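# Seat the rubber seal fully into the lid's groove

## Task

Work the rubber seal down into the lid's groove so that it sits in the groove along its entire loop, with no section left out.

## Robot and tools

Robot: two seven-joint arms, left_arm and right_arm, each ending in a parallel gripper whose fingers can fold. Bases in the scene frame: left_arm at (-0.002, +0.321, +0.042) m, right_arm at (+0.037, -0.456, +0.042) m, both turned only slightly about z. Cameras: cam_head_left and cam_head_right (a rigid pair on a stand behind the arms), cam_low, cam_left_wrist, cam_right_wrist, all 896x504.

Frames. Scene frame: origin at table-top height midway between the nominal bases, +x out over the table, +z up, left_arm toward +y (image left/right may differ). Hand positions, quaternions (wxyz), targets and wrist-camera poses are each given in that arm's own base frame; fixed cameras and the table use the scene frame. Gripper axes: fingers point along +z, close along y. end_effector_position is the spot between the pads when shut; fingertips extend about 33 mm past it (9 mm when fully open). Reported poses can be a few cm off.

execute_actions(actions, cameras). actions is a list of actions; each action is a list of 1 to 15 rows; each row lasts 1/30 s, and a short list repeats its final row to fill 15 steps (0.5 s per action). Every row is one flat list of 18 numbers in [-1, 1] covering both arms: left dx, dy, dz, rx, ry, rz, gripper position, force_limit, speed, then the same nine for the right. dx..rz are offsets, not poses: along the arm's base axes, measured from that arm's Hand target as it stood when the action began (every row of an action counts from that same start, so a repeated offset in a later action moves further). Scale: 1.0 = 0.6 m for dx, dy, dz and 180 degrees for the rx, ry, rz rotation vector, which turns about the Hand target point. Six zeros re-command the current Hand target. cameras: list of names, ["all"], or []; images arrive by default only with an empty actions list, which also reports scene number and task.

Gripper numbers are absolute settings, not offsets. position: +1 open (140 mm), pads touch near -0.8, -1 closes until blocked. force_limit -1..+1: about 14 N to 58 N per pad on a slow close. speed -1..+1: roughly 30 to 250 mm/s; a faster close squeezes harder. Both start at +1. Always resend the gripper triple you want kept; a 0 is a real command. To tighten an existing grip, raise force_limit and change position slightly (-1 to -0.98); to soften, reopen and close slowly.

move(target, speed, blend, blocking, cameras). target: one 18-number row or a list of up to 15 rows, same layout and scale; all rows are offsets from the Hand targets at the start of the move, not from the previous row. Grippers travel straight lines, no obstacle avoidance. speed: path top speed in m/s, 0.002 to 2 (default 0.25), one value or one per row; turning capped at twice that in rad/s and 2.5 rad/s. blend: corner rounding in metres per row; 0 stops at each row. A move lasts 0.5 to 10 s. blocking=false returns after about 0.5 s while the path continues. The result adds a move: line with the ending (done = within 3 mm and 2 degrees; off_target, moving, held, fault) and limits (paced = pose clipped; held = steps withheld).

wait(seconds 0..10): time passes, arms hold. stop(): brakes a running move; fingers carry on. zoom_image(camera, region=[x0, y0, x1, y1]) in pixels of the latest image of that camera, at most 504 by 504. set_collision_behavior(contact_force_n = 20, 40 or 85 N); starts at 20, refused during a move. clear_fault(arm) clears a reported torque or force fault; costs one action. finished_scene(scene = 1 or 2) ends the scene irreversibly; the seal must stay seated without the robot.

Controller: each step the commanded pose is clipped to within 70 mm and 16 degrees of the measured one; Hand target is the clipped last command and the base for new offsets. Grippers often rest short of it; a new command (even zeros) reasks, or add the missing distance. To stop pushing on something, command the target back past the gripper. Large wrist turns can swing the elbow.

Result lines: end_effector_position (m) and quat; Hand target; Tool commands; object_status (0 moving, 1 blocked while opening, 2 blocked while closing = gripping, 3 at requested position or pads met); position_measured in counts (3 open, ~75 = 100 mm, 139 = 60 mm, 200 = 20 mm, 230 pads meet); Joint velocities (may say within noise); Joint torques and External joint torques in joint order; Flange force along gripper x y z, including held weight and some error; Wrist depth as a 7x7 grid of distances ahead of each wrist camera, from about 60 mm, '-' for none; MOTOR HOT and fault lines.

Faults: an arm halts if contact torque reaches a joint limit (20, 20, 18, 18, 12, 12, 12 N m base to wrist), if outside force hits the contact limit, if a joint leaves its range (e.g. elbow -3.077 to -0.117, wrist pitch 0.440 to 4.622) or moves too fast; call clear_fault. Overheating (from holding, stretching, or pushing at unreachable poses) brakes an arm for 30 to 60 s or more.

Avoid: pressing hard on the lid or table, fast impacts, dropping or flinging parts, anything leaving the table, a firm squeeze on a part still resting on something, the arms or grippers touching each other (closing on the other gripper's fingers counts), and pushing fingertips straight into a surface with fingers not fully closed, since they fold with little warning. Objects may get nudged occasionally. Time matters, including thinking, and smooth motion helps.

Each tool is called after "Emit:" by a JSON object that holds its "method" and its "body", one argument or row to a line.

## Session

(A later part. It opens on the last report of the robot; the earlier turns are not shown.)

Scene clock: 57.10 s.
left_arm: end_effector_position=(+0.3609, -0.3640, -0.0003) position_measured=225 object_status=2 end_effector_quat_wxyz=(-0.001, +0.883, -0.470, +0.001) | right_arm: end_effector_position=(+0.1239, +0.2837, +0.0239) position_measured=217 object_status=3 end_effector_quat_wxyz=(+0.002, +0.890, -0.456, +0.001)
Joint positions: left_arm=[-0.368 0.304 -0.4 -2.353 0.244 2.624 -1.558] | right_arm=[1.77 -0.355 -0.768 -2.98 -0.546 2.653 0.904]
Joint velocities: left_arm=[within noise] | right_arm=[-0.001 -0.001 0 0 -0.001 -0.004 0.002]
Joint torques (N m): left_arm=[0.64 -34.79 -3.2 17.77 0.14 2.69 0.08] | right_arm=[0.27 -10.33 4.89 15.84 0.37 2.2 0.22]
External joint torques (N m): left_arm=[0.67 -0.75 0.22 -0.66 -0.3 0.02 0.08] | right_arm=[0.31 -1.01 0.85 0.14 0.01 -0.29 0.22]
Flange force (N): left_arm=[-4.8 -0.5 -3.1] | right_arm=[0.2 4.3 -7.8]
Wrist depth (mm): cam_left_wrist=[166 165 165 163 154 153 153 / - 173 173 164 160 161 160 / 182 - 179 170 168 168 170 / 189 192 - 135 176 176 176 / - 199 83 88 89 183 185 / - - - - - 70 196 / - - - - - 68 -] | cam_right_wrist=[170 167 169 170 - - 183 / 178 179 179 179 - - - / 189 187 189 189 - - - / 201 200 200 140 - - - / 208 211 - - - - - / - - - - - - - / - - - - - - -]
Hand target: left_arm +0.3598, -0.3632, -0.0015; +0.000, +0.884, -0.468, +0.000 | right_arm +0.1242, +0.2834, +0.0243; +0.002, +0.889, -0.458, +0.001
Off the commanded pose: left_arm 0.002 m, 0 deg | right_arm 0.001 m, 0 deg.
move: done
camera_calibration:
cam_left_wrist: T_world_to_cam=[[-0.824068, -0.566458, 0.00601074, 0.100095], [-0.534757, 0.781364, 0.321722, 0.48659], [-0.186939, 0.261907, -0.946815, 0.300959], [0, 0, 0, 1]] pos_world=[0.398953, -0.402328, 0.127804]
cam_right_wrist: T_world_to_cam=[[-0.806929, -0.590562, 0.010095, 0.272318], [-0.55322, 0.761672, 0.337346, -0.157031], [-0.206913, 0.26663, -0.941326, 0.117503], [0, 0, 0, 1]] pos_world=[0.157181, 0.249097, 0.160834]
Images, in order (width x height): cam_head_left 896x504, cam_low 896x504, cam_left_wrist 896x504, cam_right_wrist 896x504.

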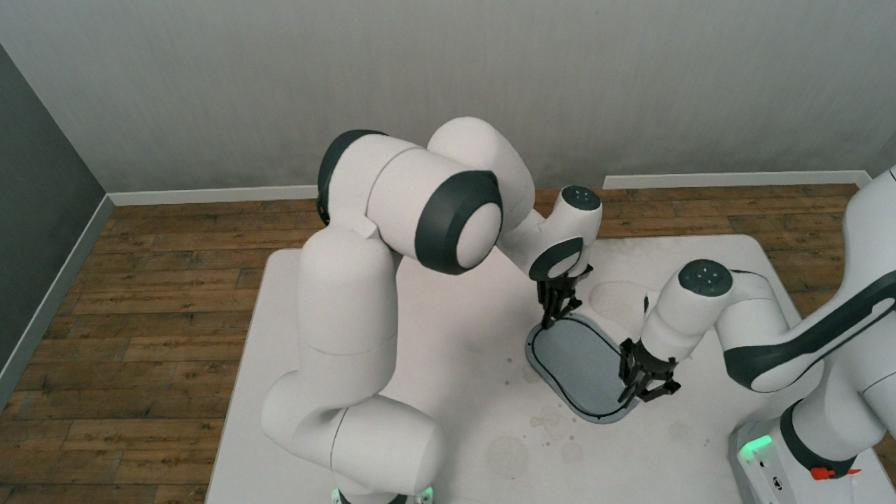

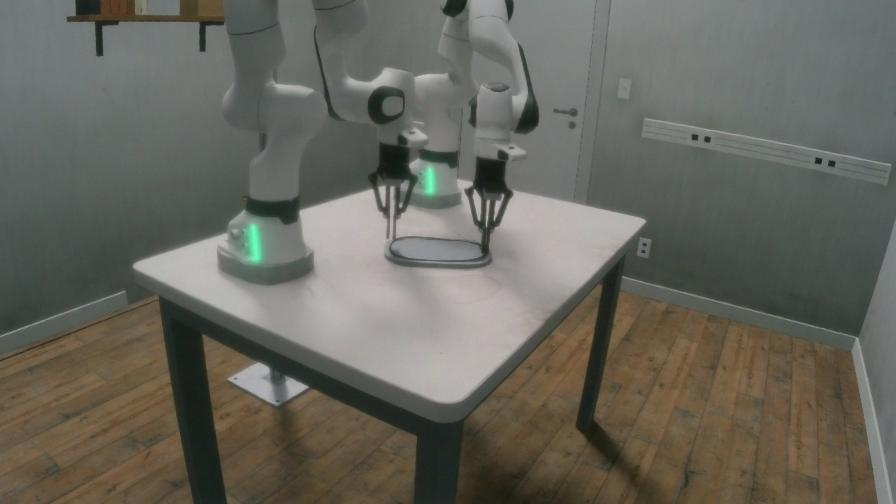

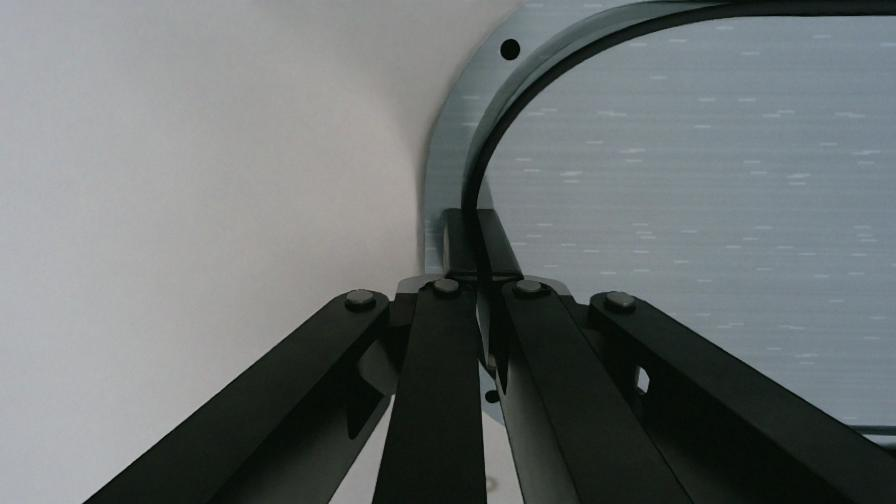

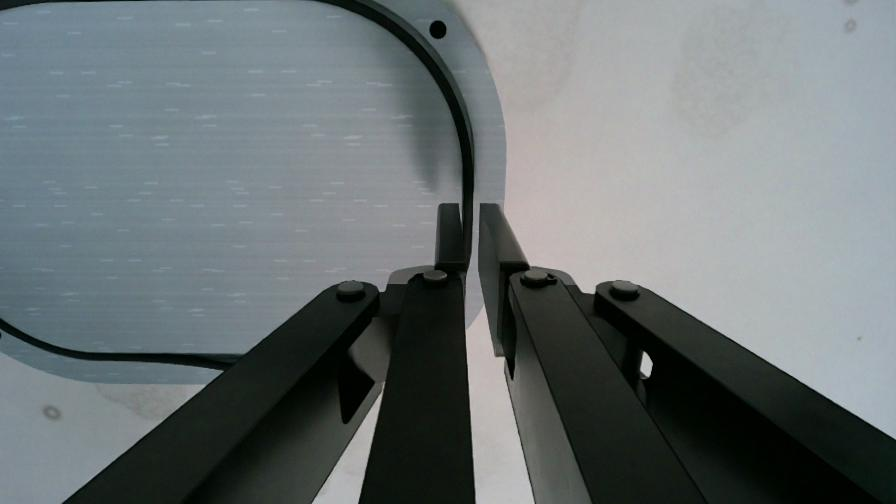

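Emit:
{"method": "move", "body": {
  "target": [
    [0,0,0,0,0,0,-1,-1,-1,0,0,0,0,0,0,-0.95,-1,0],
    [0,0,0,0,0,0,-1,-1,-1,0,0,-0.05,0,0,0,-0.95,-1,0]
  ],
  "speed": 0.03,
  "cameras": ["cam_right_wrist"]
}}

Emit:
{"method": "zoom_image", "body": {
  "camera": "cam_right_wrist",
  "region": [380, 80, 580, 300]
}}

Scene clock: 59.33 s.
left_arm: end_effector_position=(+0.3612, -0.3641, -0.0003) position_measured=225 object_status=2 end_effector_quat_wxyz=(-0.001, +0.883, -0.470, +0.002) | right_arm: end_effector_position=(+0.1264, +0.2822, +0.0009) position_measured=233 object_status=3 end_effector_quat_wxyz=(+0.004, +0.887, -0.462, +0.004)
Joint positions: left_arm=[-0.368 0.304 -0.4 -2.353 0.244 2.624 -1.558] | right_arm=[1.834 -0.235 -0.829 -2.979 -0.512 2.766 0.893]
Joint torques (N m): left_arm=[0.5 -35.83 -3.22 17.74 0.15 2.4 0.1] | right_arm=[1.33 -9.91 2.95 13.48 0.29 2.7 -0.04]
External joint torques (N m): left_arm=[0.51 -1.94 0.16 -0.53 -0.28 -0.25 0.1] | right_arm=[1.37 0.77 0.04 -0.64 0 0.24 -0.04]
External joint torques when the fault began: right_arm=[4.03 5.79 -0.43 -6.02 0.52 0.5 -0.3]
Flange force (N): left_arm=[-6.5 -0.1 -6.6] | right_arm=[-5.6 -3.7 10.0]
Flange force when the fault began (N): right_arm=[-19.0 -13.0 51.9]
Wrist depth (mm): cam_left_wrist=[166 - 165 163 154 154 153 / 174 173 172 170 161 160 160 / - 181 184 168 168 168 168 / 191 191 190 150 176 176 176 / 201 - 82 88 89 182 187 / - - - - - 70 194 / - - - - - 68 -] | cam_right_wrist=[149 149 151 151 - - - / 156 157 157 157 - - - / 165 167 165 167 - - - / 173 175 175 140 - - - / 188 186 - - 94 - - / - - - - - - - / - - - - - - -]
Hand target: left_arm +0.3598, -0.3632, -0.0015; +0.000, +0.884, -0.468, +0.000 | right_arm +0.1264, +0.2822, +0.0009; +0.004, +0.887, -0.462, +0.004 (not the last commanded pose)
Tool commands: left_gripper/position=-1.0 left_gripper/force_limit=-1.0 left_gripper/speed=-1.0 right_gripper/position=-0.952941 right_gripper/force_limit=-1.0 right_gripper/speed=+0.003922
Off the commanded pose: left_arm 0.002 m, 0 deg | right_arm 0.007 m, 1 deg.
FORCE FAULT: contact force on the right arm reached its limit, and that arm stopped. The contact can be on any part of that arm, not only on its tool. That arm's remaining commands of this call were not run. That arm is still stopped at the end of this call. While its stop runs, that arm takes no new command, but execute_actions still moves its gripper.
CLEAR FAULT: the right arm stays stopped (Reflex) until you call clear_fault(arm="right_arm").
move: fault (right_arm); path passed 1 of 2 targets
camera_calibration:
cam_right_wrist: T_world_to_cam=[[-0.814922, -0.57946, 0.011355, 0.271507], [-0.544093, 0.771639, 0.329448, -0.150631], [-0.199664, 0.262296, -0.944105, 0.0970889], [0, 0, 0, 1]] pos_world=[0.158685, 0.248094, 0.138204]
Images, in order (width x height): cam_right_wrist 896x504.

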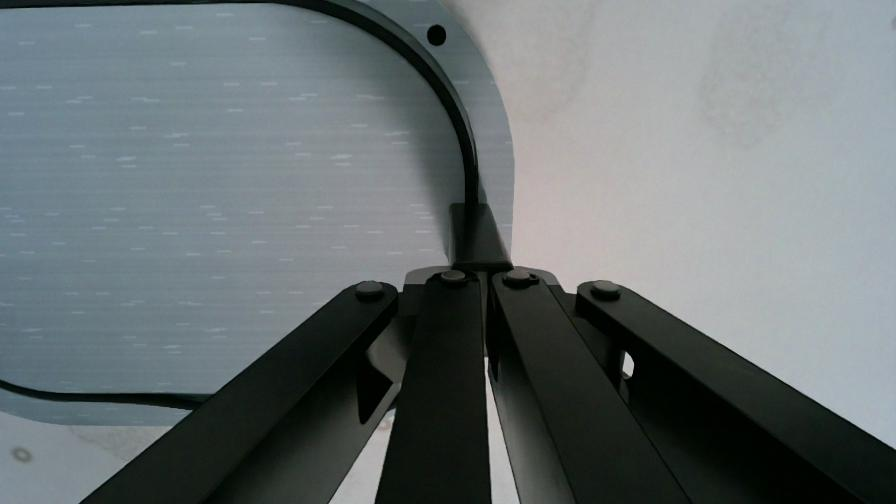

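Scaled by 2.291 from the camera's 896x504 image, which has a finer 1280x720 frame.

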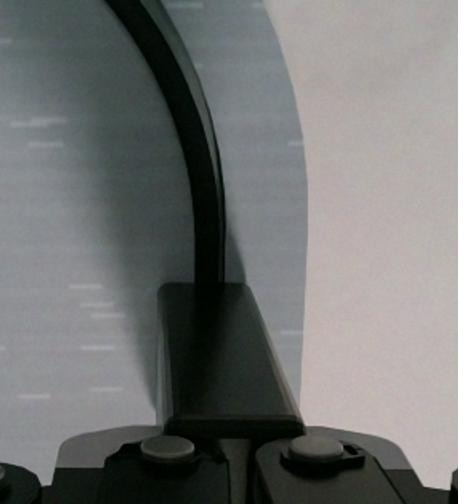

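Emit:
{"method": "clear_fault", "body": {
  "arm": "right_arm"
}}

Emit:
{"method": "set_collision_behavior", "body": {
  "contact_force_n": 85
}}

Emit:
{"method": "move", "body": {
  "target": [
    [0,0,0,0,0,0,-1,-1,-1,0,0,0.03,0,0,0,-0.95,-1,0],
    [0,0,0,0,0,0,-1,-1,-1,0.03,0.02,0.3,0,0,0,-0.95,-1,0]
  ],
  "speed": 0.15,
  "cameras": ["cam_right_wrist","cam_low"]
}}

Emit:
{"method": "zoom_image", "body": {
  "camera": "cam_right_wrist",
  "region": [0, 0, 500, 300]
}}

Scene clock: 59.97 s.
left_arm: end_effector_position=(+0.3612, -0.3641, -0.0003) position_measured=225 object_status=2 end_effector_quat_wxyz=(-0.001, +0.883, -0.470, +0.002) | right_arm: end_effector_position=(+0.1264, +0.2822, +0.0009) position_measured=233 object_status=3 end_effector_quat_wxyz=(+0.004, +0.887, -0.462, +0.004)
Joint positions: left_arm=[-0.368 0.304 -0.4 -2.353 0.244 2.624 -1.558] | right_arm=[1.834 -0.235 -0.829 -2.979 -0.512 2.766 0.893]
Joint torques (N m): left_arm=[0.59 -35.76 -3.21 17.84 0.15 2.4 0.07] | right_arm=[1.3 -9.9 2.97 13.53 0.29 2.68 -0.05]
External joint torques (N m): left_arm=[0.53 -1.79 0.12 -0.5 -0.28 -0.26 0.07] | right_arm=[1.3 0.76 0.03 -0.55 0.01 0.23 -0.05]
Flange force (N): left_arm=[-6.1 -0.1 -6.2] | right_arm=[-5.6 -3.8 9.8]
Wrist depth (mm): cam_left_wrist=[164 164 166 164 154 153 153 / 175 173 171 167 160 161 160 / 181 181 - 169 168 168 168 / 191 192 192 136 175 177 176 / 200 200 93 88 89 184 187 / - - - - - 70 194 / - - - - - 68 -] | cam_right_wrist=[149 148 150 152 159 - 159 / 158 157 157 157 - 169 - / 165 165 166 164 - - - / 175 175 176 140 - - - / 183 183 - - 94 - - / - - - - - - - / - - - - - - -]
Hand target: left_arm +0.3598, -0.3632, -0.0015; +0.000, +0.884, -0.468, +0.000 | right_arm +0.1264, +0.2822, +0.0009; +0.004, +0.887, -0.462, +0.004 (not the last commanded pose)
Tool commands: left_gripper/position=-1.0 left_gripper/force_limit=-1.0 left_gripper/speed=-1.0 right_gripper/position=-0.952941 right_gripper/force_limit=-1.0 right_gripper/speed=+0.003922
Off the commanded pose: left_arm 0.002 m, 0 deg | right_arm 0.007 m, 1 deg.
FORCE FAULT, CONTINUED: the right arm's stop, for the force fault that an earlier result reported, is over. The call counts as one of the actions that you can send in this scene. That arm's target is now where it stood when the stop ended, not its last command. That arm accepts commands again.
CLEAR FAULT: your call cleared the right arm's force fault. If the contact force or a joint's load stays at its limit, that arm stops again.

Set on each arm: contact force limit 85 N; load limits (N m) waist: 85, shoulder: 85, upper arm roll: 85, elbow: 85, forearm roll: 11, wrist pitch: 11, wrist roll: 11.

Scene clock: 62.90 s.
left_arm: end_effector_position=(+0.3612, -0.3641, -0.0003) position_measured=225 object_status=2 end_effector_quat_wxyz=(-0.001, +0.883, -0.470, +0.002) | right_arm: end_effector_position=(+0.1451, +0.2940, +0.1800) position_measured=233 object_status=3 end_effector_quat_wxyz=(+0.004, +0.886, -0.464, +0.006)
Joint positions: left_arm=[-0.368 0.304 -0.4 -2.353 0.244 2.624 -1.558] | right_arm=[1.696 -0.758 -0.563 -2.766 -0.435 2.04 0.872]
Joint velocities: left_arm=[within noise] | right_arm=[0 0 -0.001 0.001 0 -0.005 -0.001]
Joint torques (N m): left_arm=[0.54 -35.79 -3.25 17.76 0.14 2.39 0.11] | right_arm=[1.38 -5.1 7.4 23.04 0.74 2.19 -0.2]
External joint torques (N m): left_arm=[0.59 -1.82 0.17 -0.59 -0.3 -0.27 0.11] | right_arm=[1.38 -1.02 -0.19 0.76 0.07 -0.28 -0.2]
Flange force (N): left_arm=[-6.5 -0.2 -6.4] | right_arm=[-0.4 0.3 -3.7]
Wrist depth (mm): cam_left_wrist=[- 165 164 163 154 154 153 / 174 173 - 165 161 161 161 / - 179 181 169 168 168 168 / 191 - 189 123 177 177 177 / 198 199 82 88 89 182 187 / - - - - - 70 193 / - - - - - 68 -] | cam_right_wrist=[315 - 304 319 - - 279 / - 336 329 - - - - / 231 336 - - - - - / 190 - 366 115 - - - / - - - - 94 - - / - - - - - - - / - - - - - - -]
Hand target: left_arm +0.3598, -0.3632, -0.0015; +0.000, +0.884, -0.468, +0.000 | right_arm +0.1444, +0.2942, +0.1809; +0.004, +0.887, -0.462, +0.004
Off the commanded pose: left_arm 0.002 m, 0 deg | right_arm 0.001 m, 0 deg.
move: done
camera_calibration:
cam_right_wrist: T_world_to_cam=[[-0.817183, -0.576305, 0.00921079, 0.291408], [-0.54209, 0.773901, 0.327439, -0.20919], [-0.195833, 0.262585, -0.944827, 0.266267], [0, 0, 0, 1]] pos_world=[0.176878, 0.259914, 0.317389]
Images, in order (width x height): cam_low 896x504, cam_right_wrist 896x504.

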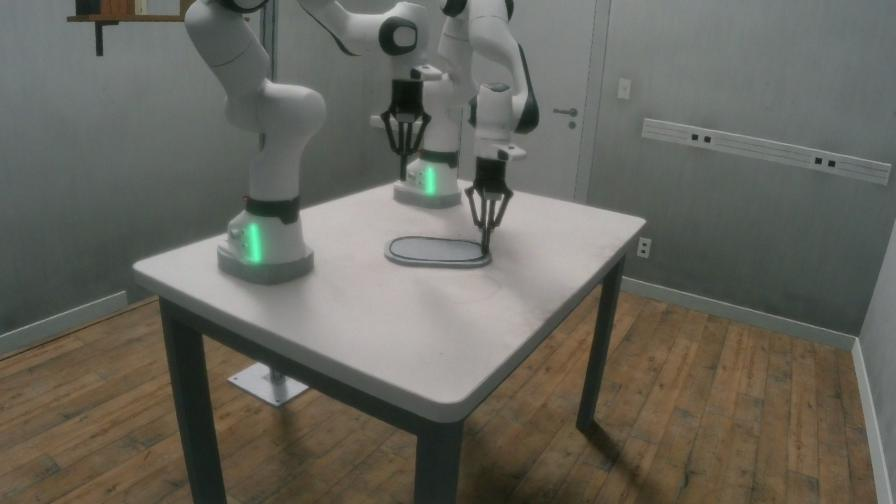

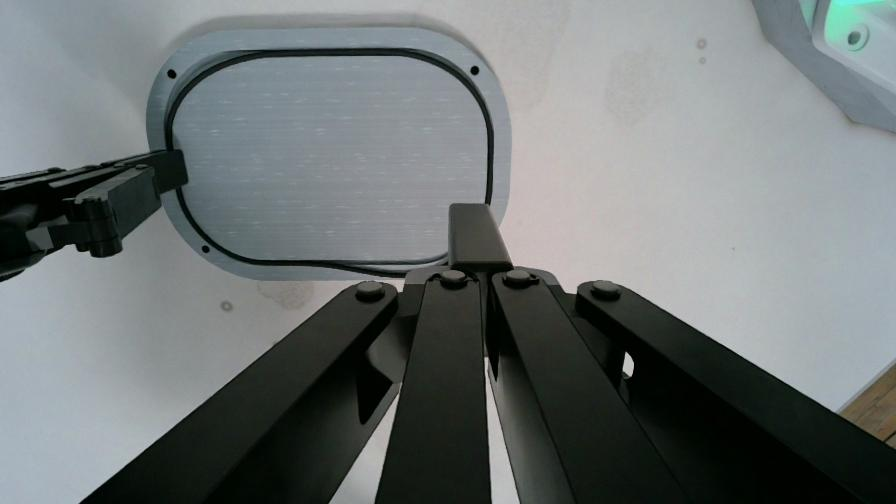

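Scaled by 1.008 from the camera's 896x504 image, which has a finer 1280x720 frame.

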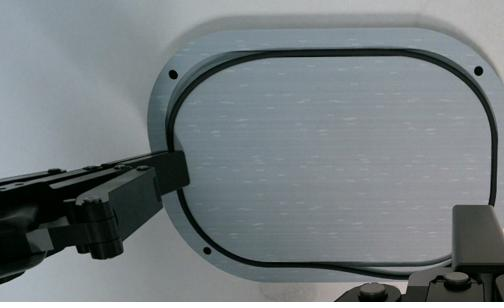

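Emit:
{"method": "move", "body": {
  "target": [0,0,0,0,0,0,-1,-1,-1,-0.0775,0.11,-0.1,0,0,0,-0.95,-1,0],
  "speed": 0.15,
  "cameras": ["cam_right_wrist"]
}}

Emit:
{"method": "zoom_image", "body": {
  "camera": "cam_right_wrist",
  "region": [240, 0, 540, 220]
}}

Scene clock: 66.33 s.
left_arm: end_effector_position=(+0.3612, -0.3641, -0.0003) position_measured=225 object_status=2 end_effector_quat_wxyz=(-0.001, +0.883, -0.470, +0.002) | right_arm: end_effector_position=(+0.0984, +0.3588, +0.1206) position_measured=233 object_status=3 end_effector_quat_wxyz=(+0.005, +0.888, -0.459, +0.005)
Joint positions: left_arm=[-0.368 0.304 -0.4 -2.353 0.244 2.624 -1.558] | right_arm=[1.872 -0.444 -0.593 -2.733 -0.344 2.315 0.949]
Joint velocities: left_arm=[within noise] | right_arm=[0 0 -0.001 0 0 0.004 0.003]
Joint torques (N m): left_arm=[0.47 -35.83 -3.21 17.73 0.15 2.4 0.09] | right_arm=[0.88 -11.1 5.47 21.78 0.89 2.76 0.21]
External joint torques (N m): left_arm=[0.52 -1.84 0.22 -0.62 -0.29 -0.27 0.09] | right_arm=[0.87 0.51 0.24 0.75 0.33 0.3 0.21]
Flange force (N): left_arm=[-6.5 -0.1 -6.3] | right_arm=[-5.4 -2.8 1.4]
Wrist depth (mm): cam_left_wrist=[166 164 164 163 154 154 153 / 175 174 174 169 161 159 160 / 178 181 177 169 168 168 168 / 190 191 193 135 177 177 177 / 201 201 93 88 89 182 187 / 211 - - - - 70 194 / - - - - - 68 -] | cam_right_wrist=[249 256 254 251 - - - / - 268 269 271 - - - / 290 - - 277 - - - / - - - 114 - - - / - - - - 94 - - / - - - - - - - / - - - - - - -]
Hand target: left_arm +0.3598, -0.3632, -0.0015; +0.000, +0.884, -0.468, +0.000 | right_arm +0.0979, +0.3602, +0.1209; +0.004, +0.887, -0.462, +0.004
Off the commanded pose: left_arm 0.002 m, 0 deg | right_arm 0.001 m, 0 deg.
move: done
camera_calibration:
cam_right_wrist: T_world_to_cam=[[-0.810652, -0.585415, 0.0115525, 0.293361], [-0.550246, 0.768401, 0.326785, -0.262378], [-0.200182, 0.258552, -0.945028, 0.185964], [0, 0, 0, 1]] pos_world=[0.130668, 0.325268, 0.258094]
Images, in order (width x height): cam_right_wrist 896x504.

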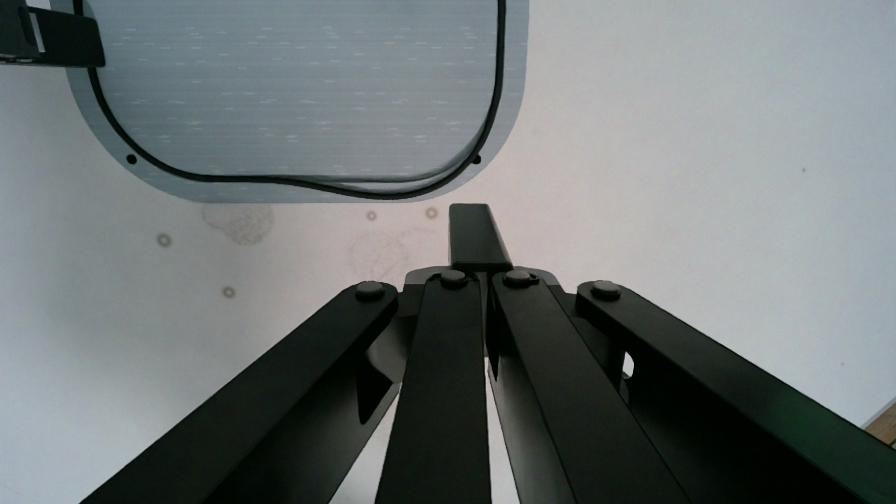

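Scaled by 1.680 from the camera's 896x504 image, which has a finer 1280x720 frame.

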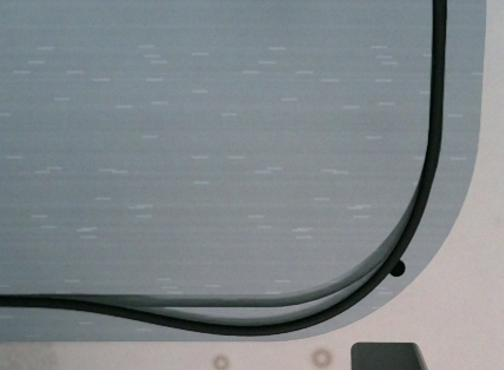

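Emit:
{"method": "move", "body": {
  "target": [
    [0,0,0,0,0,0,-1,-1,-1,0.0377,0.0795,-0.1,0,0,0,-0.95,-1,0],
    [0,0,0,0,0,0,-1,-1,-1,0.0377,0.0795,-0.1967,0,0,0,-0.95,-1,0],
    [0,0,0,0,0,0,-1,-1,-1,0.0598,0.0483,-0.1967,0,0,0,-0.95,-1,0]
  ],
  "speed": [0.15,0.08,0.03],
  "cameras": ["cam_right_wrist","cam_low"]
}}

Emit:
{"method": "zoom_image", "body": {
  "camera": "cam_right_wrist",
  "region": [300, 50, 600, 270]
}}

Scene clock: 71.50 s.
left_arm: end_effector_position=(+0.3612, -0.3641, -0.0003) position_measured=225 object_status=2 end_effector_quat_wxyz=(-0.001, +0.883, -0.470, +0.002) | right_arm: end_effector_position=(+0.1325, +0.3904, +0.0033) position_measured=233 object_status=3 end_effector_quat_wxyz=(+0.005, +0.885, -0.465, +0.003)
Joint positions: left_arm=[-0.368 0.304 -0.4 -2.353 0.244 2.624 -1.558] | right_arm=[1.979 0.079 -0.71 -2.678 0.116 2.725 0.561]
Joint velocities: left_arm=[within noise] | right_arm=[0 -0.001 -0.001 -0.003 -0.003 0.001 -0.004]
Joint torques (N m): left_arm=[0.56 -35.82 -3.23 17.71 0.15 2.39 0.1] | right_arm=[0.46 -21.24 -2.02 16.13 0.07 2.77 -0.2]
External joint torques (N m): left_arm=[0.72 -1.76 0.31 -0.7 -0.29 -0.28 0.1] | right_arm=[0.49 -0.13 -0.73 -0.42 -0.24 0.26 -0.2]
Flange force (N): left_arm=[-6.7 -0.4 -6.2] | right_arm=[2.6 2.7 -2.7]
Wrist depth (mm): cam_left_wrist=[- 165 165 163 153 153 154 / - 174 172 164 161 160 160 / 182 181 181 169 168 168 168 / - 188 191 150 175 176 176 / - 201 82 88 89 182 - / 212 - - - - 70 194 / - - - - - 68 -] | cam_right_wrist=[151 152 152 152 155 162 - / - 161 160 160 161 - - / - 169 - 170 168 - - / - 178 178 126 - - 192 / - - - - 94 - - / - - - - - - - / - - - - - - -]
Hand target: left_arm +0.3598, -0.3632, -0.0015; +0.000, +0.884, -0.468, +0.000 | right_arm +0.1337, +0.3891, +0.0029; +0.004, +0.887, -0.462, +0.004
Off the commanded pose: left_arm 0.002 m, 0 deg | right_arm 0.002 m, 0 deg.
move: done
camera_calibration:
cam_right_wrist: T_world_to_cam=[[-0.818384, -0.574535, 0.0125353, 0.337736], [-0.53885, 0.774768, 0.330719, -0.23348], [-0.199721, 0.2639, -0.943646, 0.0716694], [0, 0, 0, 1]] pos_world=[0.164901, 0.356021, 0.140613]
Images, in order (width x height): cam_low 896x504, cam_right_wrist 896x504.

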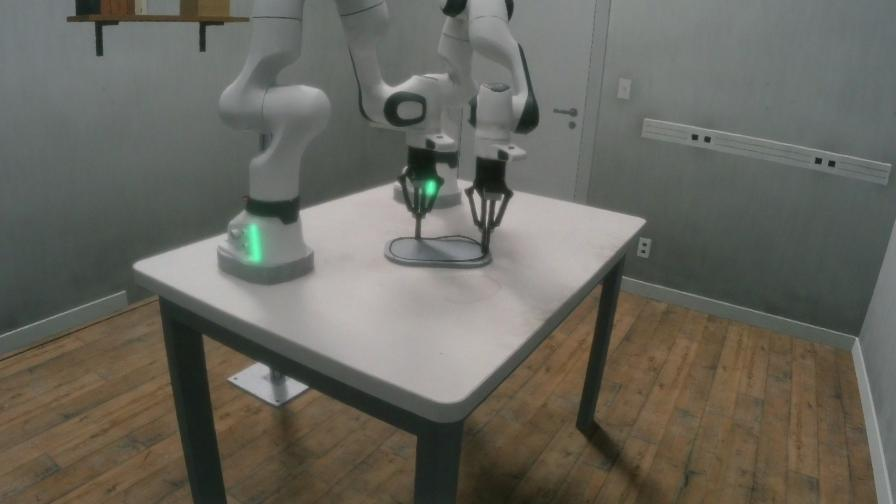

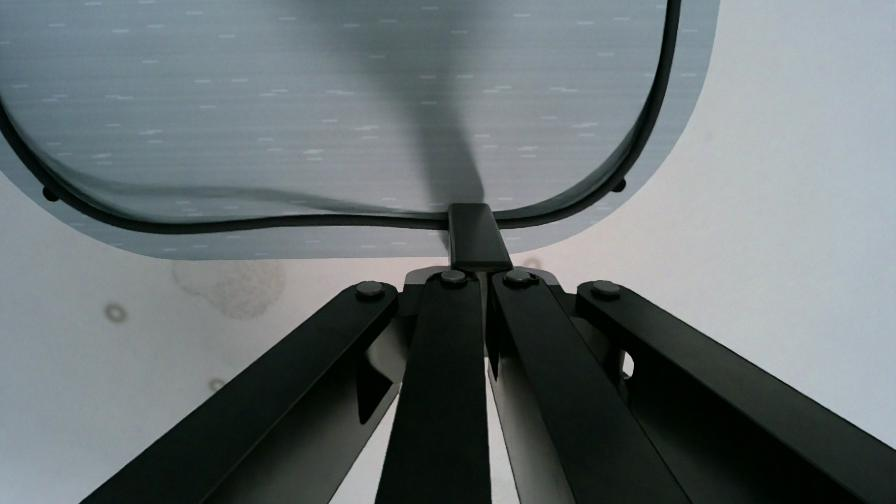

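Scaled by 1.680 from the camera's 896x504 image, which has a finer 1280x720 frame.

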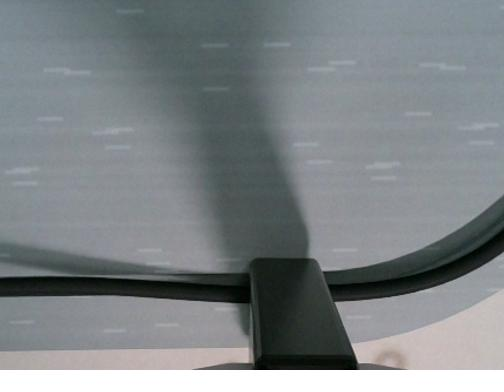

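Emit:
{"method": "move", "body": {
  "target": [0,0,0,0,0,0,-1,-1,-1,0,0,-0.009,0,0,0,-0.95,-1,0],
  "speed": 0.02,
  "cameras": ["cam_right_wrist"]
}}

Emit:
{"method": "zoom_image", "body": {
  "camera": "cam_right_wrist",
  "region": [300, 50, 600, 270]
}}

Scene clock: 73.10 s.
left_arm: end_effector_position=(+0.3612, -0.3641, -0.0003) position_measured=225 object_status=2 end_effector_quat_wxyz=(-0.001, +0.883, -0.470, +0.002) | right_arm: end_effector_position=(+0.1294, +0.3947, +0.0027) position_measured=233 object_status=3 end_effector_quat_wxyz=(+0.001, +0.887, -0.462, -0.001)
Joint positions: left_arm=[-0.368 0.304 -0.4 -2.353 0.244 2.624 -1.558] | right_arm=[1.976 0.085 -0.696 -2.676 0.144 2.736 0.538]
Joint velocities: left_arm=[within noise] | right_arm=[0.001 0.002 0 0 0.001 0.001 -0.005]
Joint torques (N m): left_arm=[0.53 -35.84 -3.27 17.74 0.15 2.41 0.13] | right_arm=[-1.44 -14.26 -2.39 13.94 0.3 3.23 -0.24]
External joint torques (N m): left_arm=[0.47 -1.87 0.05 -0.61 -0.28 -0.25 0.13] | right_arm=[-1.46 7.19 -1.05 -2.54 0.01 0.7 -0.24]
Flange force (N): left_arm=[-6.6 0.0 -6.5] | right_arm=[-3.6 -11.8 30.4]
Wrist depth (mm): cam_left_wrist=[- 165 165 163 154 152 153 / - 173 172 170 161 161 160 / - 183 180 170 168 168 168 / 194 190 190 150 177 177 176 / 201 - 82 88 89 182 188 / - - - - - 70 193 / - - - - - 68 -] | cam_right_wrist=[- 151 152 151 152 153 - / 161 - 160 158 160 - - / 165 167 168 169 168 - - / - 175 191 127 - 192 193 / - - - - 94 - - / 214 - - - - - - / - - - - - - -]
Hand target: left_arm +0.3598, -0.3632, -0.0015; +0.000, +0.884, -0.468, +0.000 | right_arm +0.1337, +0.3891, -0.0025; +0.004, +0.887, -0.462, +0.004
Off the commanded pose: left_arm 0.002 m, 0 deg | right_arm 0.009 m, 1 deg.
move: off_target (right_arm)
camera_calibration:
cam_right_wrist: T_world_to_cam=[[-0.813738, -0.581146, 0.00995479, 0.339702], [-0.543632, 0.767047, 0.340739, -0.234672], [-0.205655, 0.271861, -0.940105, 0.0668728], [0, 0, 0, 1]] pos_world=[0.162606, 0.359241, 0.139448]
Images, in order (width x height): cam_right_wrist 896x504.

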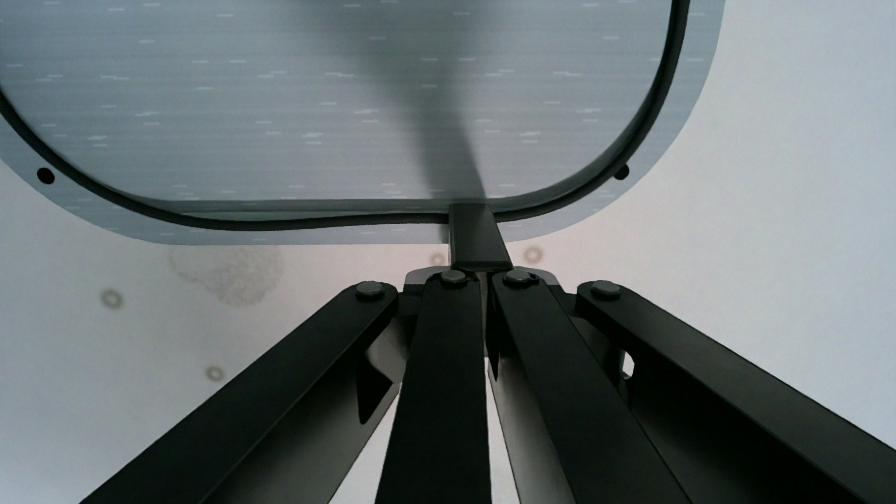

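Scaled by 1.680 from the camera's 896x504 image, which has a finer 1280x720 frame.

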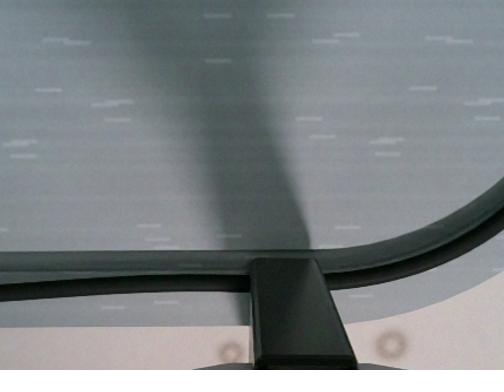

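Emit:
{"method": "move", "body": {
  "target": [
    [0,0,0,0,0,0,-1,-1,-1,-0.008,0.0108,0.03,0,0,0,-0.95,-1,0],
    [0,0,0,0,0,0,-1,-1,-1,-0.0223,0.0312,0.03,0,0,0,-0.95,-1,0],
    [0,0,0,0,0,0,-1,-1,-1,-0.0223,0.0312,0.006,0,0,0,-0.95,-1,0],
    [0,0,0,0,0,0,-1,-1,-1,-0.0068,0.0092,0.006,0,0,0,-0.95,-1,0]
  ],
  "speed": [0.1,0.1,0.03,0.03],
  "cameras": ["cam_right_wrist"]
}}

Emit:
{"method": "zoom_image", "body": {
  "camera": "cam_right_wrist",
  "region": [300, 50, 600, 270]
}}

Scene clock: 76.77 s.
left_arm: end_effector_position=(+0.3612, -0.3641, -0.0003) position_measured=225 object_status=2 end_effector_quat_wxyz=(-0.001, +0.883, -0.470, +0.002) | right_arm: end_effector_position=(+0.1289, +0.3987, +0.0031) position_measured=233 object_status=3 end_effector_quat_wxyz=(+0.002, +0.885, -0.465, +0.002)
Joint positions: left_arm=[-0.368 0.304 -0.4 -2.353 0.244 2.624 -1.558] | right_arm=[1.976 0.095 -0.689 -2.663 0.141 2.728 0.557]
Joint velocities: left_arm=[within noise] | right_arm=[0 -0.002 0 -0.003 -0.004 0.001 -0.004]
Joint torques (N m): left_arm=[0.55 -35.83 -3.28 17.8 0.16 2.41 0.07] | right_arm=[0.42 -21.2 -2.05 14.68 -0.11 2.47 -0.27]
External joint torques (N m): left_arm=[0.56 -1.81 0.12 -0.63 -0.27 -0.27 0.07] | right_arm=[0.38 0.6 -0.59 -1.85 -0.41 -0.04 -0.27]
Flange force (N): left_arm=[-6.6 0.0 -6.3] | right_arm=[4.3 4.6 -1.5]
Wrist depth (mm): cam_left_wrist=[166 165 165 163 153 153 153 / - 173 173 165 160 161 160 / 180 181 181 169 169 170 170 / 193 - 192 135 175 176 177 / 199 202 93 88 89 182 186 / 216 - - - - 70 69 / - - - - - 68 -] | cam_right_wrist=[152 151 152 152 152 151 - / 161 160 160 160 161 - - / 168 167 169 167 169 - - / - - 194 115 188 - - / - - - - 94 - - / - - - - - - - / - - - - - - -]
Hand target: left_arm +0.3598, -0.3632, -0.0015; +0.000, +0.884, -0.468, +0.000 | right_arm +0.1297, +0.3947, +0.0011; +0.004, +0.887, -0.462, +0.004
Off the commanded pose: left_arm 0.002 m, 0 deg | right_arm 0.005 m, 1 deg.
move: off_target (right_arm)
camera_calibration:
cam_right_wrist: T_world_to_cam=[[-0.818724, -0.574131, 0.00803875, 0.339463], [-0.538706, 0.772902, 0.335289, -0.241143], [-0.198713, 0.270179, -0.942081, 0.0658064], [0, 0, 0, 1]] pos_world=[0.161098, 0.363497, 0.140119]
Images, in order (width x height): cam_right_wrist 896x504.

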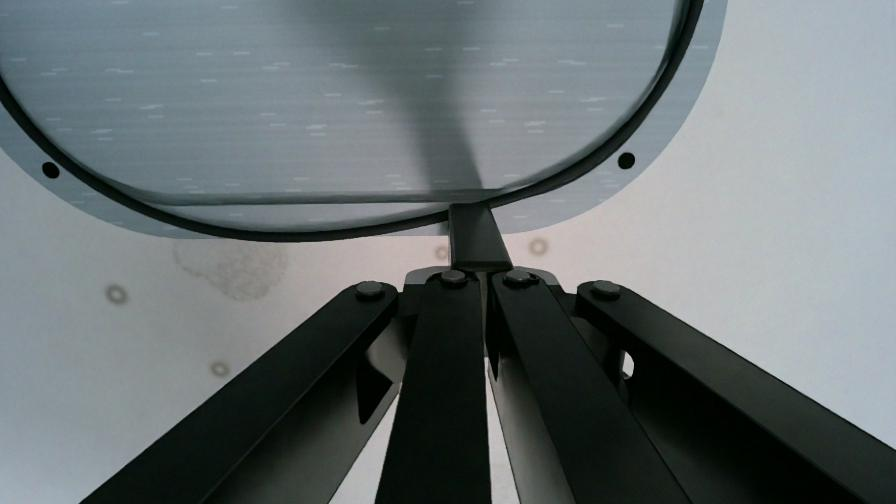

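Scaled by 1.680 from the camera's 896x504 image, which has a finer 1280x720 frame.

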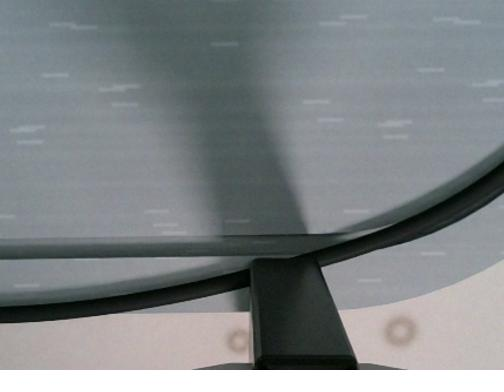

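Emit:
{"method": "move", "body": {
  "target": [0,0,0,0,0,0,-1,-1,-1,0.0087,-0.0122,0.002,0,0,0,-0.95,-1,0],
  "speed": 0.03,
  "cameras": ["cam_right_wrist"]
}}

Emit:
{"method": "zoom_image", "body": {
  "camera": "cam_right_wrist",
  "region": [300, 50, 600, 270]
}}

Scene clock: 79.07 s.
left_arm: end_effector_position=(+0.3612, -0.3641, -0.0003) position_measured=225 object_status=2 end_effector_quat_wxyz=(-0.001, +0.883, -0.470, +0.002) | right_arm: end_effector_position=(+0.1349, +0.3884, +0.0023) position_measured=233 object_status=3 end_effector_quat_wxyz=(+0.004, +0.886, -0.465, +0.004)
Joint positions: left_arm=[-0.368 0.304 -0.4 -2.353 0.244 2.624 -1.558] | right_arm=[1.974 0.079 -0.71 -2.683 0.114 2.732 0.555]
Joint velocities: left_arm=[within noise] | right_arm=[-0.001 0 -0.002 0.001 -0.004 0 0]
Joint torques (N m): left_arm=[0.49 -35.81 -3.21 17.77 0.14 2.4 0.1] | right_arm=[0.87 -21.99 -1.69 16.24 0.02 2.38 -0.14]
External joint torques (N m): left_arm=[0.56 -1.65 0.25 -0.68 -0.3 -0.28 0.1] | right_arm=[0.88 -0.97 -0.41 -0.21 -0.28 -0.13 -0.14]
Flange force (N): left_arm=[-6.4 -0.2 -5.9] | right_arm=[0.0 0.0 0.0]
Wrist depth (mm): cam_left_wrist=[166 - 165 - 154 153 153 / 175 176 173 - 161 160 160 / 181 - 181 170 168 168 168 / - 196 190 135 177 176 176 / 201 194 83 88 89 182 188 / - - - - - 70 194 / - - - - - 68 -] | cam_right_wrist=[151 151 151 151 154 152 - / 160 159 158 159 160 158 - / 166 168 168 169 166 - - / - - - 141 176 - - / - - - - 94 - 212 / - - - - - - - / - - - - - - -]
Hand target: left_arm +0.3598, -0.3632, -0.0015; +0.000, +0.884, -0.468, +0.000 | right_arm +0.1349, +0.3873, +0.0023; +0.004, +0.887, -0.462, +0.004
Off the commanded pose: left_arm 0.002 m, 0 deg | right_arm 0.001 m, 0 deg.
move: done
camera_calibration:
cam_right_wrist: T_world_to_cam=[[-0.81767, -0.575593, 0.0104591, 0.33885], [-0.540445, 0.773746, 0.330508, -0.229806], [-0.198331, 0.264594, -0.943745, 0.071203], [0, 0, 0, 1]] pos_world=[0.166992, 0.354011, 0.139606]
Images, in order (width x height): cam_right_wrist 896x504.

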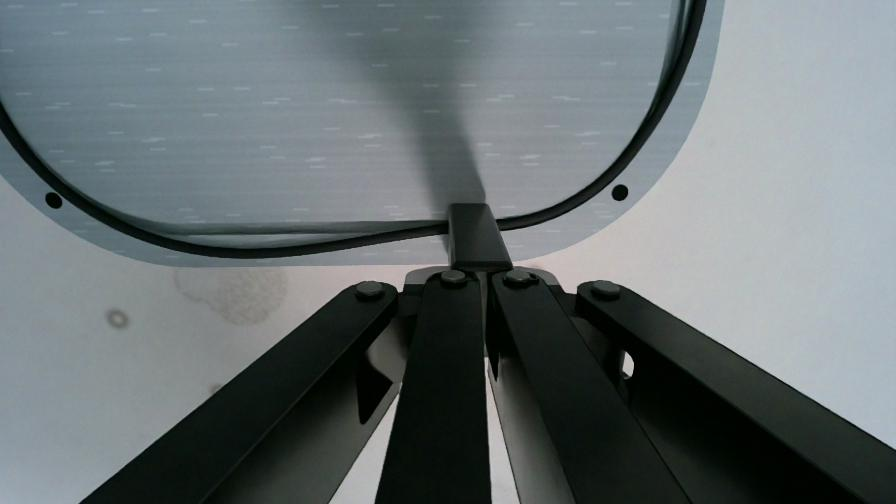

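Scaled by 1.680 from the camera's 896x504 image, which has a finer 1280x720 frame.

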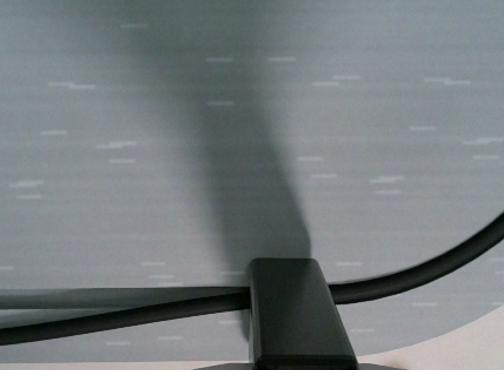

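Emit:
{"method": "move", "body": {
  "target": [
    [0,0,0,0,0,0,-1,-1,-1,0.0035,-0.0049,-0.004,0,0,0,-0.95,-1,0],
    [0,0,0,0,0,0,-1,-1,-1,0.0035,-0.0049,-0.01,0,0,0,-0.95,-1,0]
  ],
  "speed": 0.03,
  "cameras": ["cam_right_wrist"]
}}

Emit:
{"method": "zoom_image", "body": {
  "camera": "cam_right_wrist",
  "region": [300, 50, 600, 270]
}}

Scene clock: 80.97 s.
left_arm: end_effector_position=(+0.3612, -0.3641, -0.0003) position_measured=225 object_status=2 end_effector_quat_wxyz=(-0.001, +0.883, -0.470, +0.002) | right_arm: end_effector_position=(+0.1358, +0.3868, -0.0003) position_measured=233 object_status=3 end_effector_quat_wxyz=(+0.003, +0.886, -0.464, +0.001)
Joint positions: left_arm=[-0.368 0.304 -0.4 -2.353 0.244 2.624 -1.558] | right_arm=[1.964 0.085 -0.702 -2.689 0.139 2.743 0.528]
Joint velocities: left_arm=[within noise] | right_arm=[0 -0.002 -0.001 0 0 0 -0.008]
Joint torques (N m): left_arm=[0.53 -35.86 -3.22 17.78 0.14 2.41 0.07] | right_arm=[0.9 -15.99 0.07 14.78 0.63 3.26 -0.21]
External joint torques (N m): left_arm=[0.6 -1.83 0.24 -0.59 -0.3 -0.26 0.07] | right_arm=[0.85 5.1 1.36 -1.38 0.34 0.76 -0.21]
Flange force (N): left_arm=[-6.5 -0.2 -6.3] | right_arm=[0.0 0.0 0.0]
Wrist depth (mm): cam_left_wrist=[166 166 165 163 153 153 154 / 172 173 171 165 161 161 160 / 183 182 - 169 169 168 168 / 190 191 192 136 175 177 177 / 199 201 93 88 89 182 187 / 215 - - - - 70 194 / - - - - - 68 -] | cam_right_wrist=[148 148 149 149 149 - - / 157 156 157 157 157 - - / 164 165 165 164 166 - - / - 170 175 126 174 192 - / - - - - 94 - - / - - - - - - - / - - - - - - -]
Hand target: left_arm +0.3598, -0.3632, -0.0015; +0.000, +0.884, -0.468, +0.000 | right_arm +0.1370, +0.3844, -0.0037; +0.004, +0.887, -0.462, +0.004
Off the commanded pose: left_arm 0.002 m, 0 deg | right_arm 0.004 m, 0 deg.
move: off_target (right_arm)
camera_calibration:
cam_right_wrist: T_world_to_cam=[[-0.816825, -0.576762, 0.0119214, 0.338968], [-0.540055, 0.771778, 0.335707, -0.226446], [-0.202824, 0.267776, -0.941891, 0.0686429], [0, 0, 0, 1]] pos_world=[0.168507, 0.351889, 0.136632]
Images, in order (width x height): cam_right_wrist 896x504.

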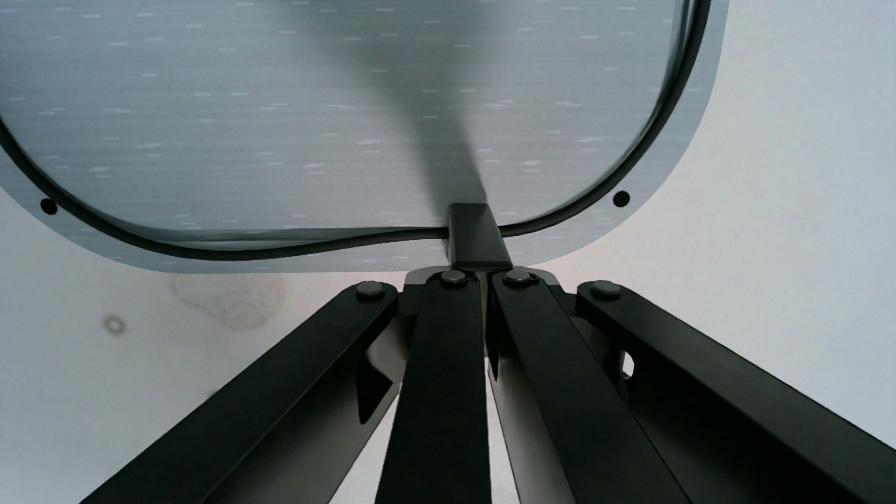

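Scaled by 1.680 from the camera's 896x504 image, which has a finer 1280x720 frame.

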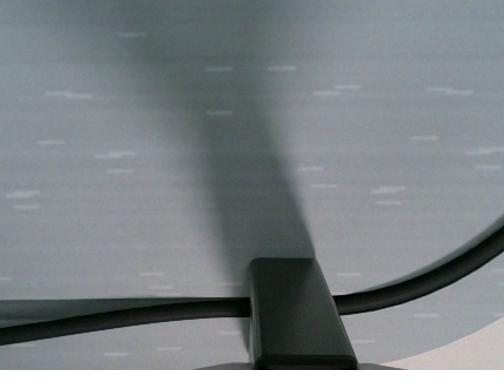

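Emit:
{"method": "move", "body": {
  "target": [
    [0,0,0,0,0,0,-1,-1,-1,0,0,0.025,0,0,0,-0.95,-1,0],
    [0,0,0,0,0,0,-1,-1,-1,-0.0075,-0.0113,0.025,0,0,0,-0.95,-1,0],
    [0,0,0,0,0,0,-1,-1,-1,-0.0075,-0.0113,-0.0013,0,0,0,-0.95,-1,0],
    [0,0,0,0,0,0,-1,-1,-1,-0.0075,-0.0113,0.025,0,0,0,-0.95,-1,0],
    [0,0,0,0,0,0,-1,-1,-1,-0.0232,-0.0327,0.025,0,0,0,-0.95,-1,0],
    [0,0,0,0,0,0,-1,-1,-1,-0.0232,-0.0327,-0.0013,0,0,0,-0.95,-1,0]
  ],
  "speed": 0.04,
  "blend": [0.003,0.003,0,0.003,0.003,0],
  "cameras": ["cam_right_wrist"]
}}

Emit:
{"method": "zoom_image", "body": {
  "camera": "cam_right_wrist",
  "region": [250, 50, 550, 270]
}}

Scene clock: 85.23 s.
left_arm: end_effector_position=(+0.3624, -0.3638, -0.0001) position_measured=225 object_status=2 end_effector_quat_wxyz=(-0.001, +0.883, -0.469, +0.002) | right_arm: end_effector_position=(+0.1223, +0.3672, -0.0003) position_measured=233 object_status=3 end_effector_quat_wxyz=(+0.004, +0.885, -0.465, +0.000)
Joint positions: left_arm=[-0.366 0.304 -0.4 -2.353 0.244 2.626 -1.558] | right_arm=[1.976 0.018 -0.719 -2.762 0.035 2.768 0.621]
Joint velocities: left_arm=[within noise] | right_arm=[0 0.001 0 0 0 0 -0.007]
Joint torques (N m): left_arm=[-0.33 -35.18 -4.04 17.47 0.17 2.16 0.02] | right_arm=[2.2 -11.78 1.42 13.76 0.64 3.82 -0.19]
External joint torques (N m): left_arm=[-0.25 -1.24 -0.57 -0.85 -0.27 -0.5 0.02] | right_arm=[2.22 7.05 1.71 -2.06 0.37 1.32 -0.19]
Flange force (N): left_arm=[-5.1 1.4 -5.5] | right_arm=[0.0 0.0 0.0]
Wrist depth (mm): cam_left_wrist=[166 166 168 - 155 154 154 / 174 173 172 169 160 160 160 / 182 182 183 170 - 169 168 / 191 191 190 135 178 175 177 / 201 201 93 88 89 182 188 / 212 - - - - 70 194 / - - - - - 68 -] | cam_right_wrist=[148 147 148 149 148 - - / 157 156 156 157 158 - - / 164 165 165 165 165 - - / 172 172 173 127 - - - / - - - - 94 - - / - - - - - - - / - - - - - - -]
Hand target: left_arm +0.3598, -0.3632, -0.0015; +0.000, +0.884, -0.468, +0.000 | right_arm +0.1231, +0.3648, -0.0045; +0.004, +0.887, -0.462, +0.004
Off the commanded pose: left_arm 0.003 m, 0 deg | right_arm 0.005 m, 1 deg.
move: off_target (right_arm)
camera_calibration:
cam_right_wrist: T_world_to_cam=[[-0.818538, -0.574293, 0.0135057, 0.31599], [-0.537047, 0.773374, 0.336858, -0.219586], [-0.2039, 0.268478, -0.941459, 0.0711033], [0, 0, 0, 1]] pos_world=[0.15522, 0.332203, 0.136642]
Images, in order (width x height): cam_right_wrist 896x504.

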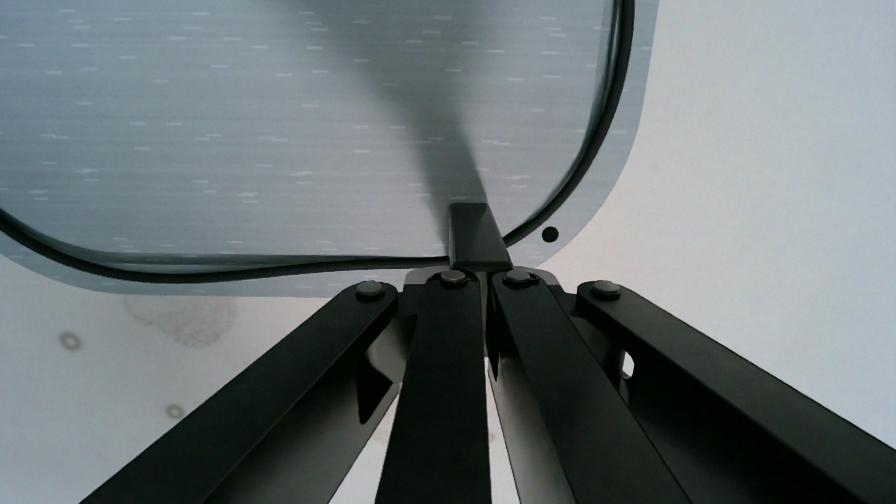

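Scaled by 1.680 from the camera's 896x504 image, which has a finer 1280x720 frame.

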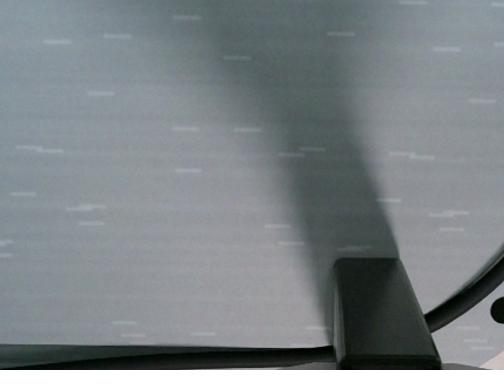

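Emit:
{"method": "move", "body": {
  "target": [
    [0,0,0,0,0,0,-1,-1,-1,0,0,0.025,0,0,0,-0.95,-1,0],
    [0,0,0,0,0,0,-1,-1,-1,-0.0158,-0.0225,0.025,0,0,0,-0.95,-1,0],
    [0,0,0,0,0,0,-1,-1,-1,-0.0158,-0.0225,0.0117,0,0,0,-0.95,-1,0],
    [0,0,0,0,0,0,-1,-1,-1,-0.0088,-0.025,0.009,0,0,0,-0.95,-1,0],
    [0,0,0,0,0,0,-1,-1,-1,-0.0088,-0.025,0,0,0,0,-0.95,-1,0],
    [0,0,0,0,0,0,-1,-1,-1,-0.0088,-0.025,0.025,0,0,0,-0.95,-1,0],
    [0,0,0,0,0,0,-1,-1,-1,-0.0218,-0.0493,0.025,0,0,0,-0.95,-1,0],
    [0,0,0,0,0,0,-1,-1,-1,-0.0218,-0.0493,0.0117,0,0,0,-0.95,-1,0],
    [0,0,0,0,0,0,-1,-1,-1,-0.0143,-0.0502,0.009,0,0,0,-0.95,-1,0],
    [0,0,0,0,0,0,-1,-1,-1,-0.0143,-0.0502,0,0,0,0,-0.95,-1,0]
  ],
  "speed": 0.04,
  "blend": [0.003,0.003,0,0.001,0,0.003,0.003,0,0.001,0],
  "cameras": ["cam_right_wrist"]
}}

Emit:
{"method": "zoom_image", "body": {
  "camera": "cam_right_wrist",
  "region": [350, 50, 650, 270]
}}

Scene clock: 90.43 s.
left_arm: end_effector_position=(+0.3627, -0.3638, +0.0000) position_measured=225 object_status=2 end_effector_quat_wxyz=(-0.001, +0.884, -0.468, +0.003) | right_arm: end_effector_position=(+0.1139, +0.3347, -0.0003) position_measured=233 object_status=3 end_effector_quat_wxyz=(+0.007, +0.884, -0.467, +0.001)
Joint positions: left_arm=[-0.366 0.304 -0.4 -2.352 0.244 2.626 -1.558] | right_arm=[1.919 -0.078 -0.714 -2.858 -0.147 2.782 0.745]
Joint velocities: left_arm=[within noise] | right_arm=[0.001 0 0 0 0 0 -0.005]
Joint torques (N m): left_arm=[-0.44 -35.18 -3.98 17.36 0.19 2.13 0.08] | right_arm=[3.74 -6.69 2.12 13.34 0.66 5.16 -0.29]
External joint torques (N m): left_arm=[-0.51 -1.13 -0.66 -1.05 -0.24 -0.54 0.08] | right_arm=[3.74 9.47 1.07 -1.86 0.4 2.69 -0.29]
Flange force (N): left_arm=[-5.4 1.8 -5.3] | right_arm=[0.0 0.0 0.0]
Wrist depth (mm): cam_left_wrist=[166 166 165 - 155 154 154 / 175 174 175 164 161 161 160 / 182 181 181 171 168 169 168 / 192 191 189 149 177 177 177 / 199 199 83 88 89 183 188 / - - - - - 70 194 / - - - - - 68 -] | cam_right_wrist=[147 147 148 149 - - - / 156 155 156 157 167 - - / 163 164 165 163 174 - - / 173 174 173 115 - - - / - - - - 94 - - / - - - - - - - / - - - - - - -]
Hand target: left_arm +0.3598, -0.3632, -0.0015; +0.000, +0.884, -0.468, +0.000 | right_arm +0.1145, +0.3347, -0.0045; +0.004, +0.887, -0.462, +0.004
Off the commanded pose: left_arm 0.003 m, 0 deg | right_arm 0.004 m, 1 deg.
move: off_target (right_arm)
camera_calibration:
cam_right_wrist: T_world_to_cam=[[-0.820466, -0.57141, 0.0180751, 0.289698], [-0.533945, 0.777204, 0.332952, -0.200536], [-0.2043, 0.263525, -0.942771, 0.0798784], [0, 0, 0, 1]] pos_world=[0.146931, 0.300344, 0.13684]
Images, in order (width x height): cam_right_wrist 896x504.

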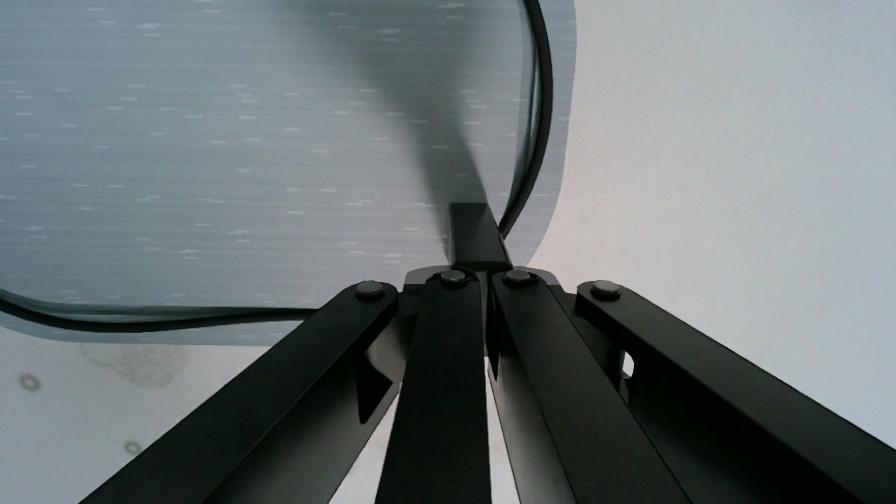

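Scaled by 1.680 from the camera's 896x504 image, which has a finer 1280x720 frame.

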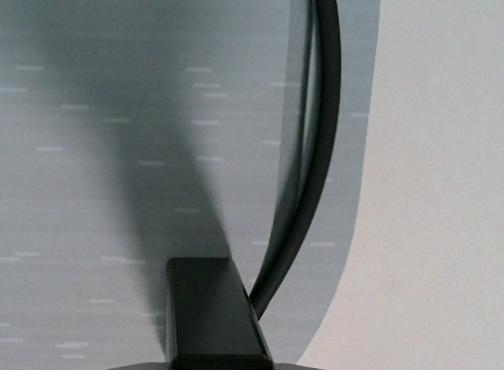

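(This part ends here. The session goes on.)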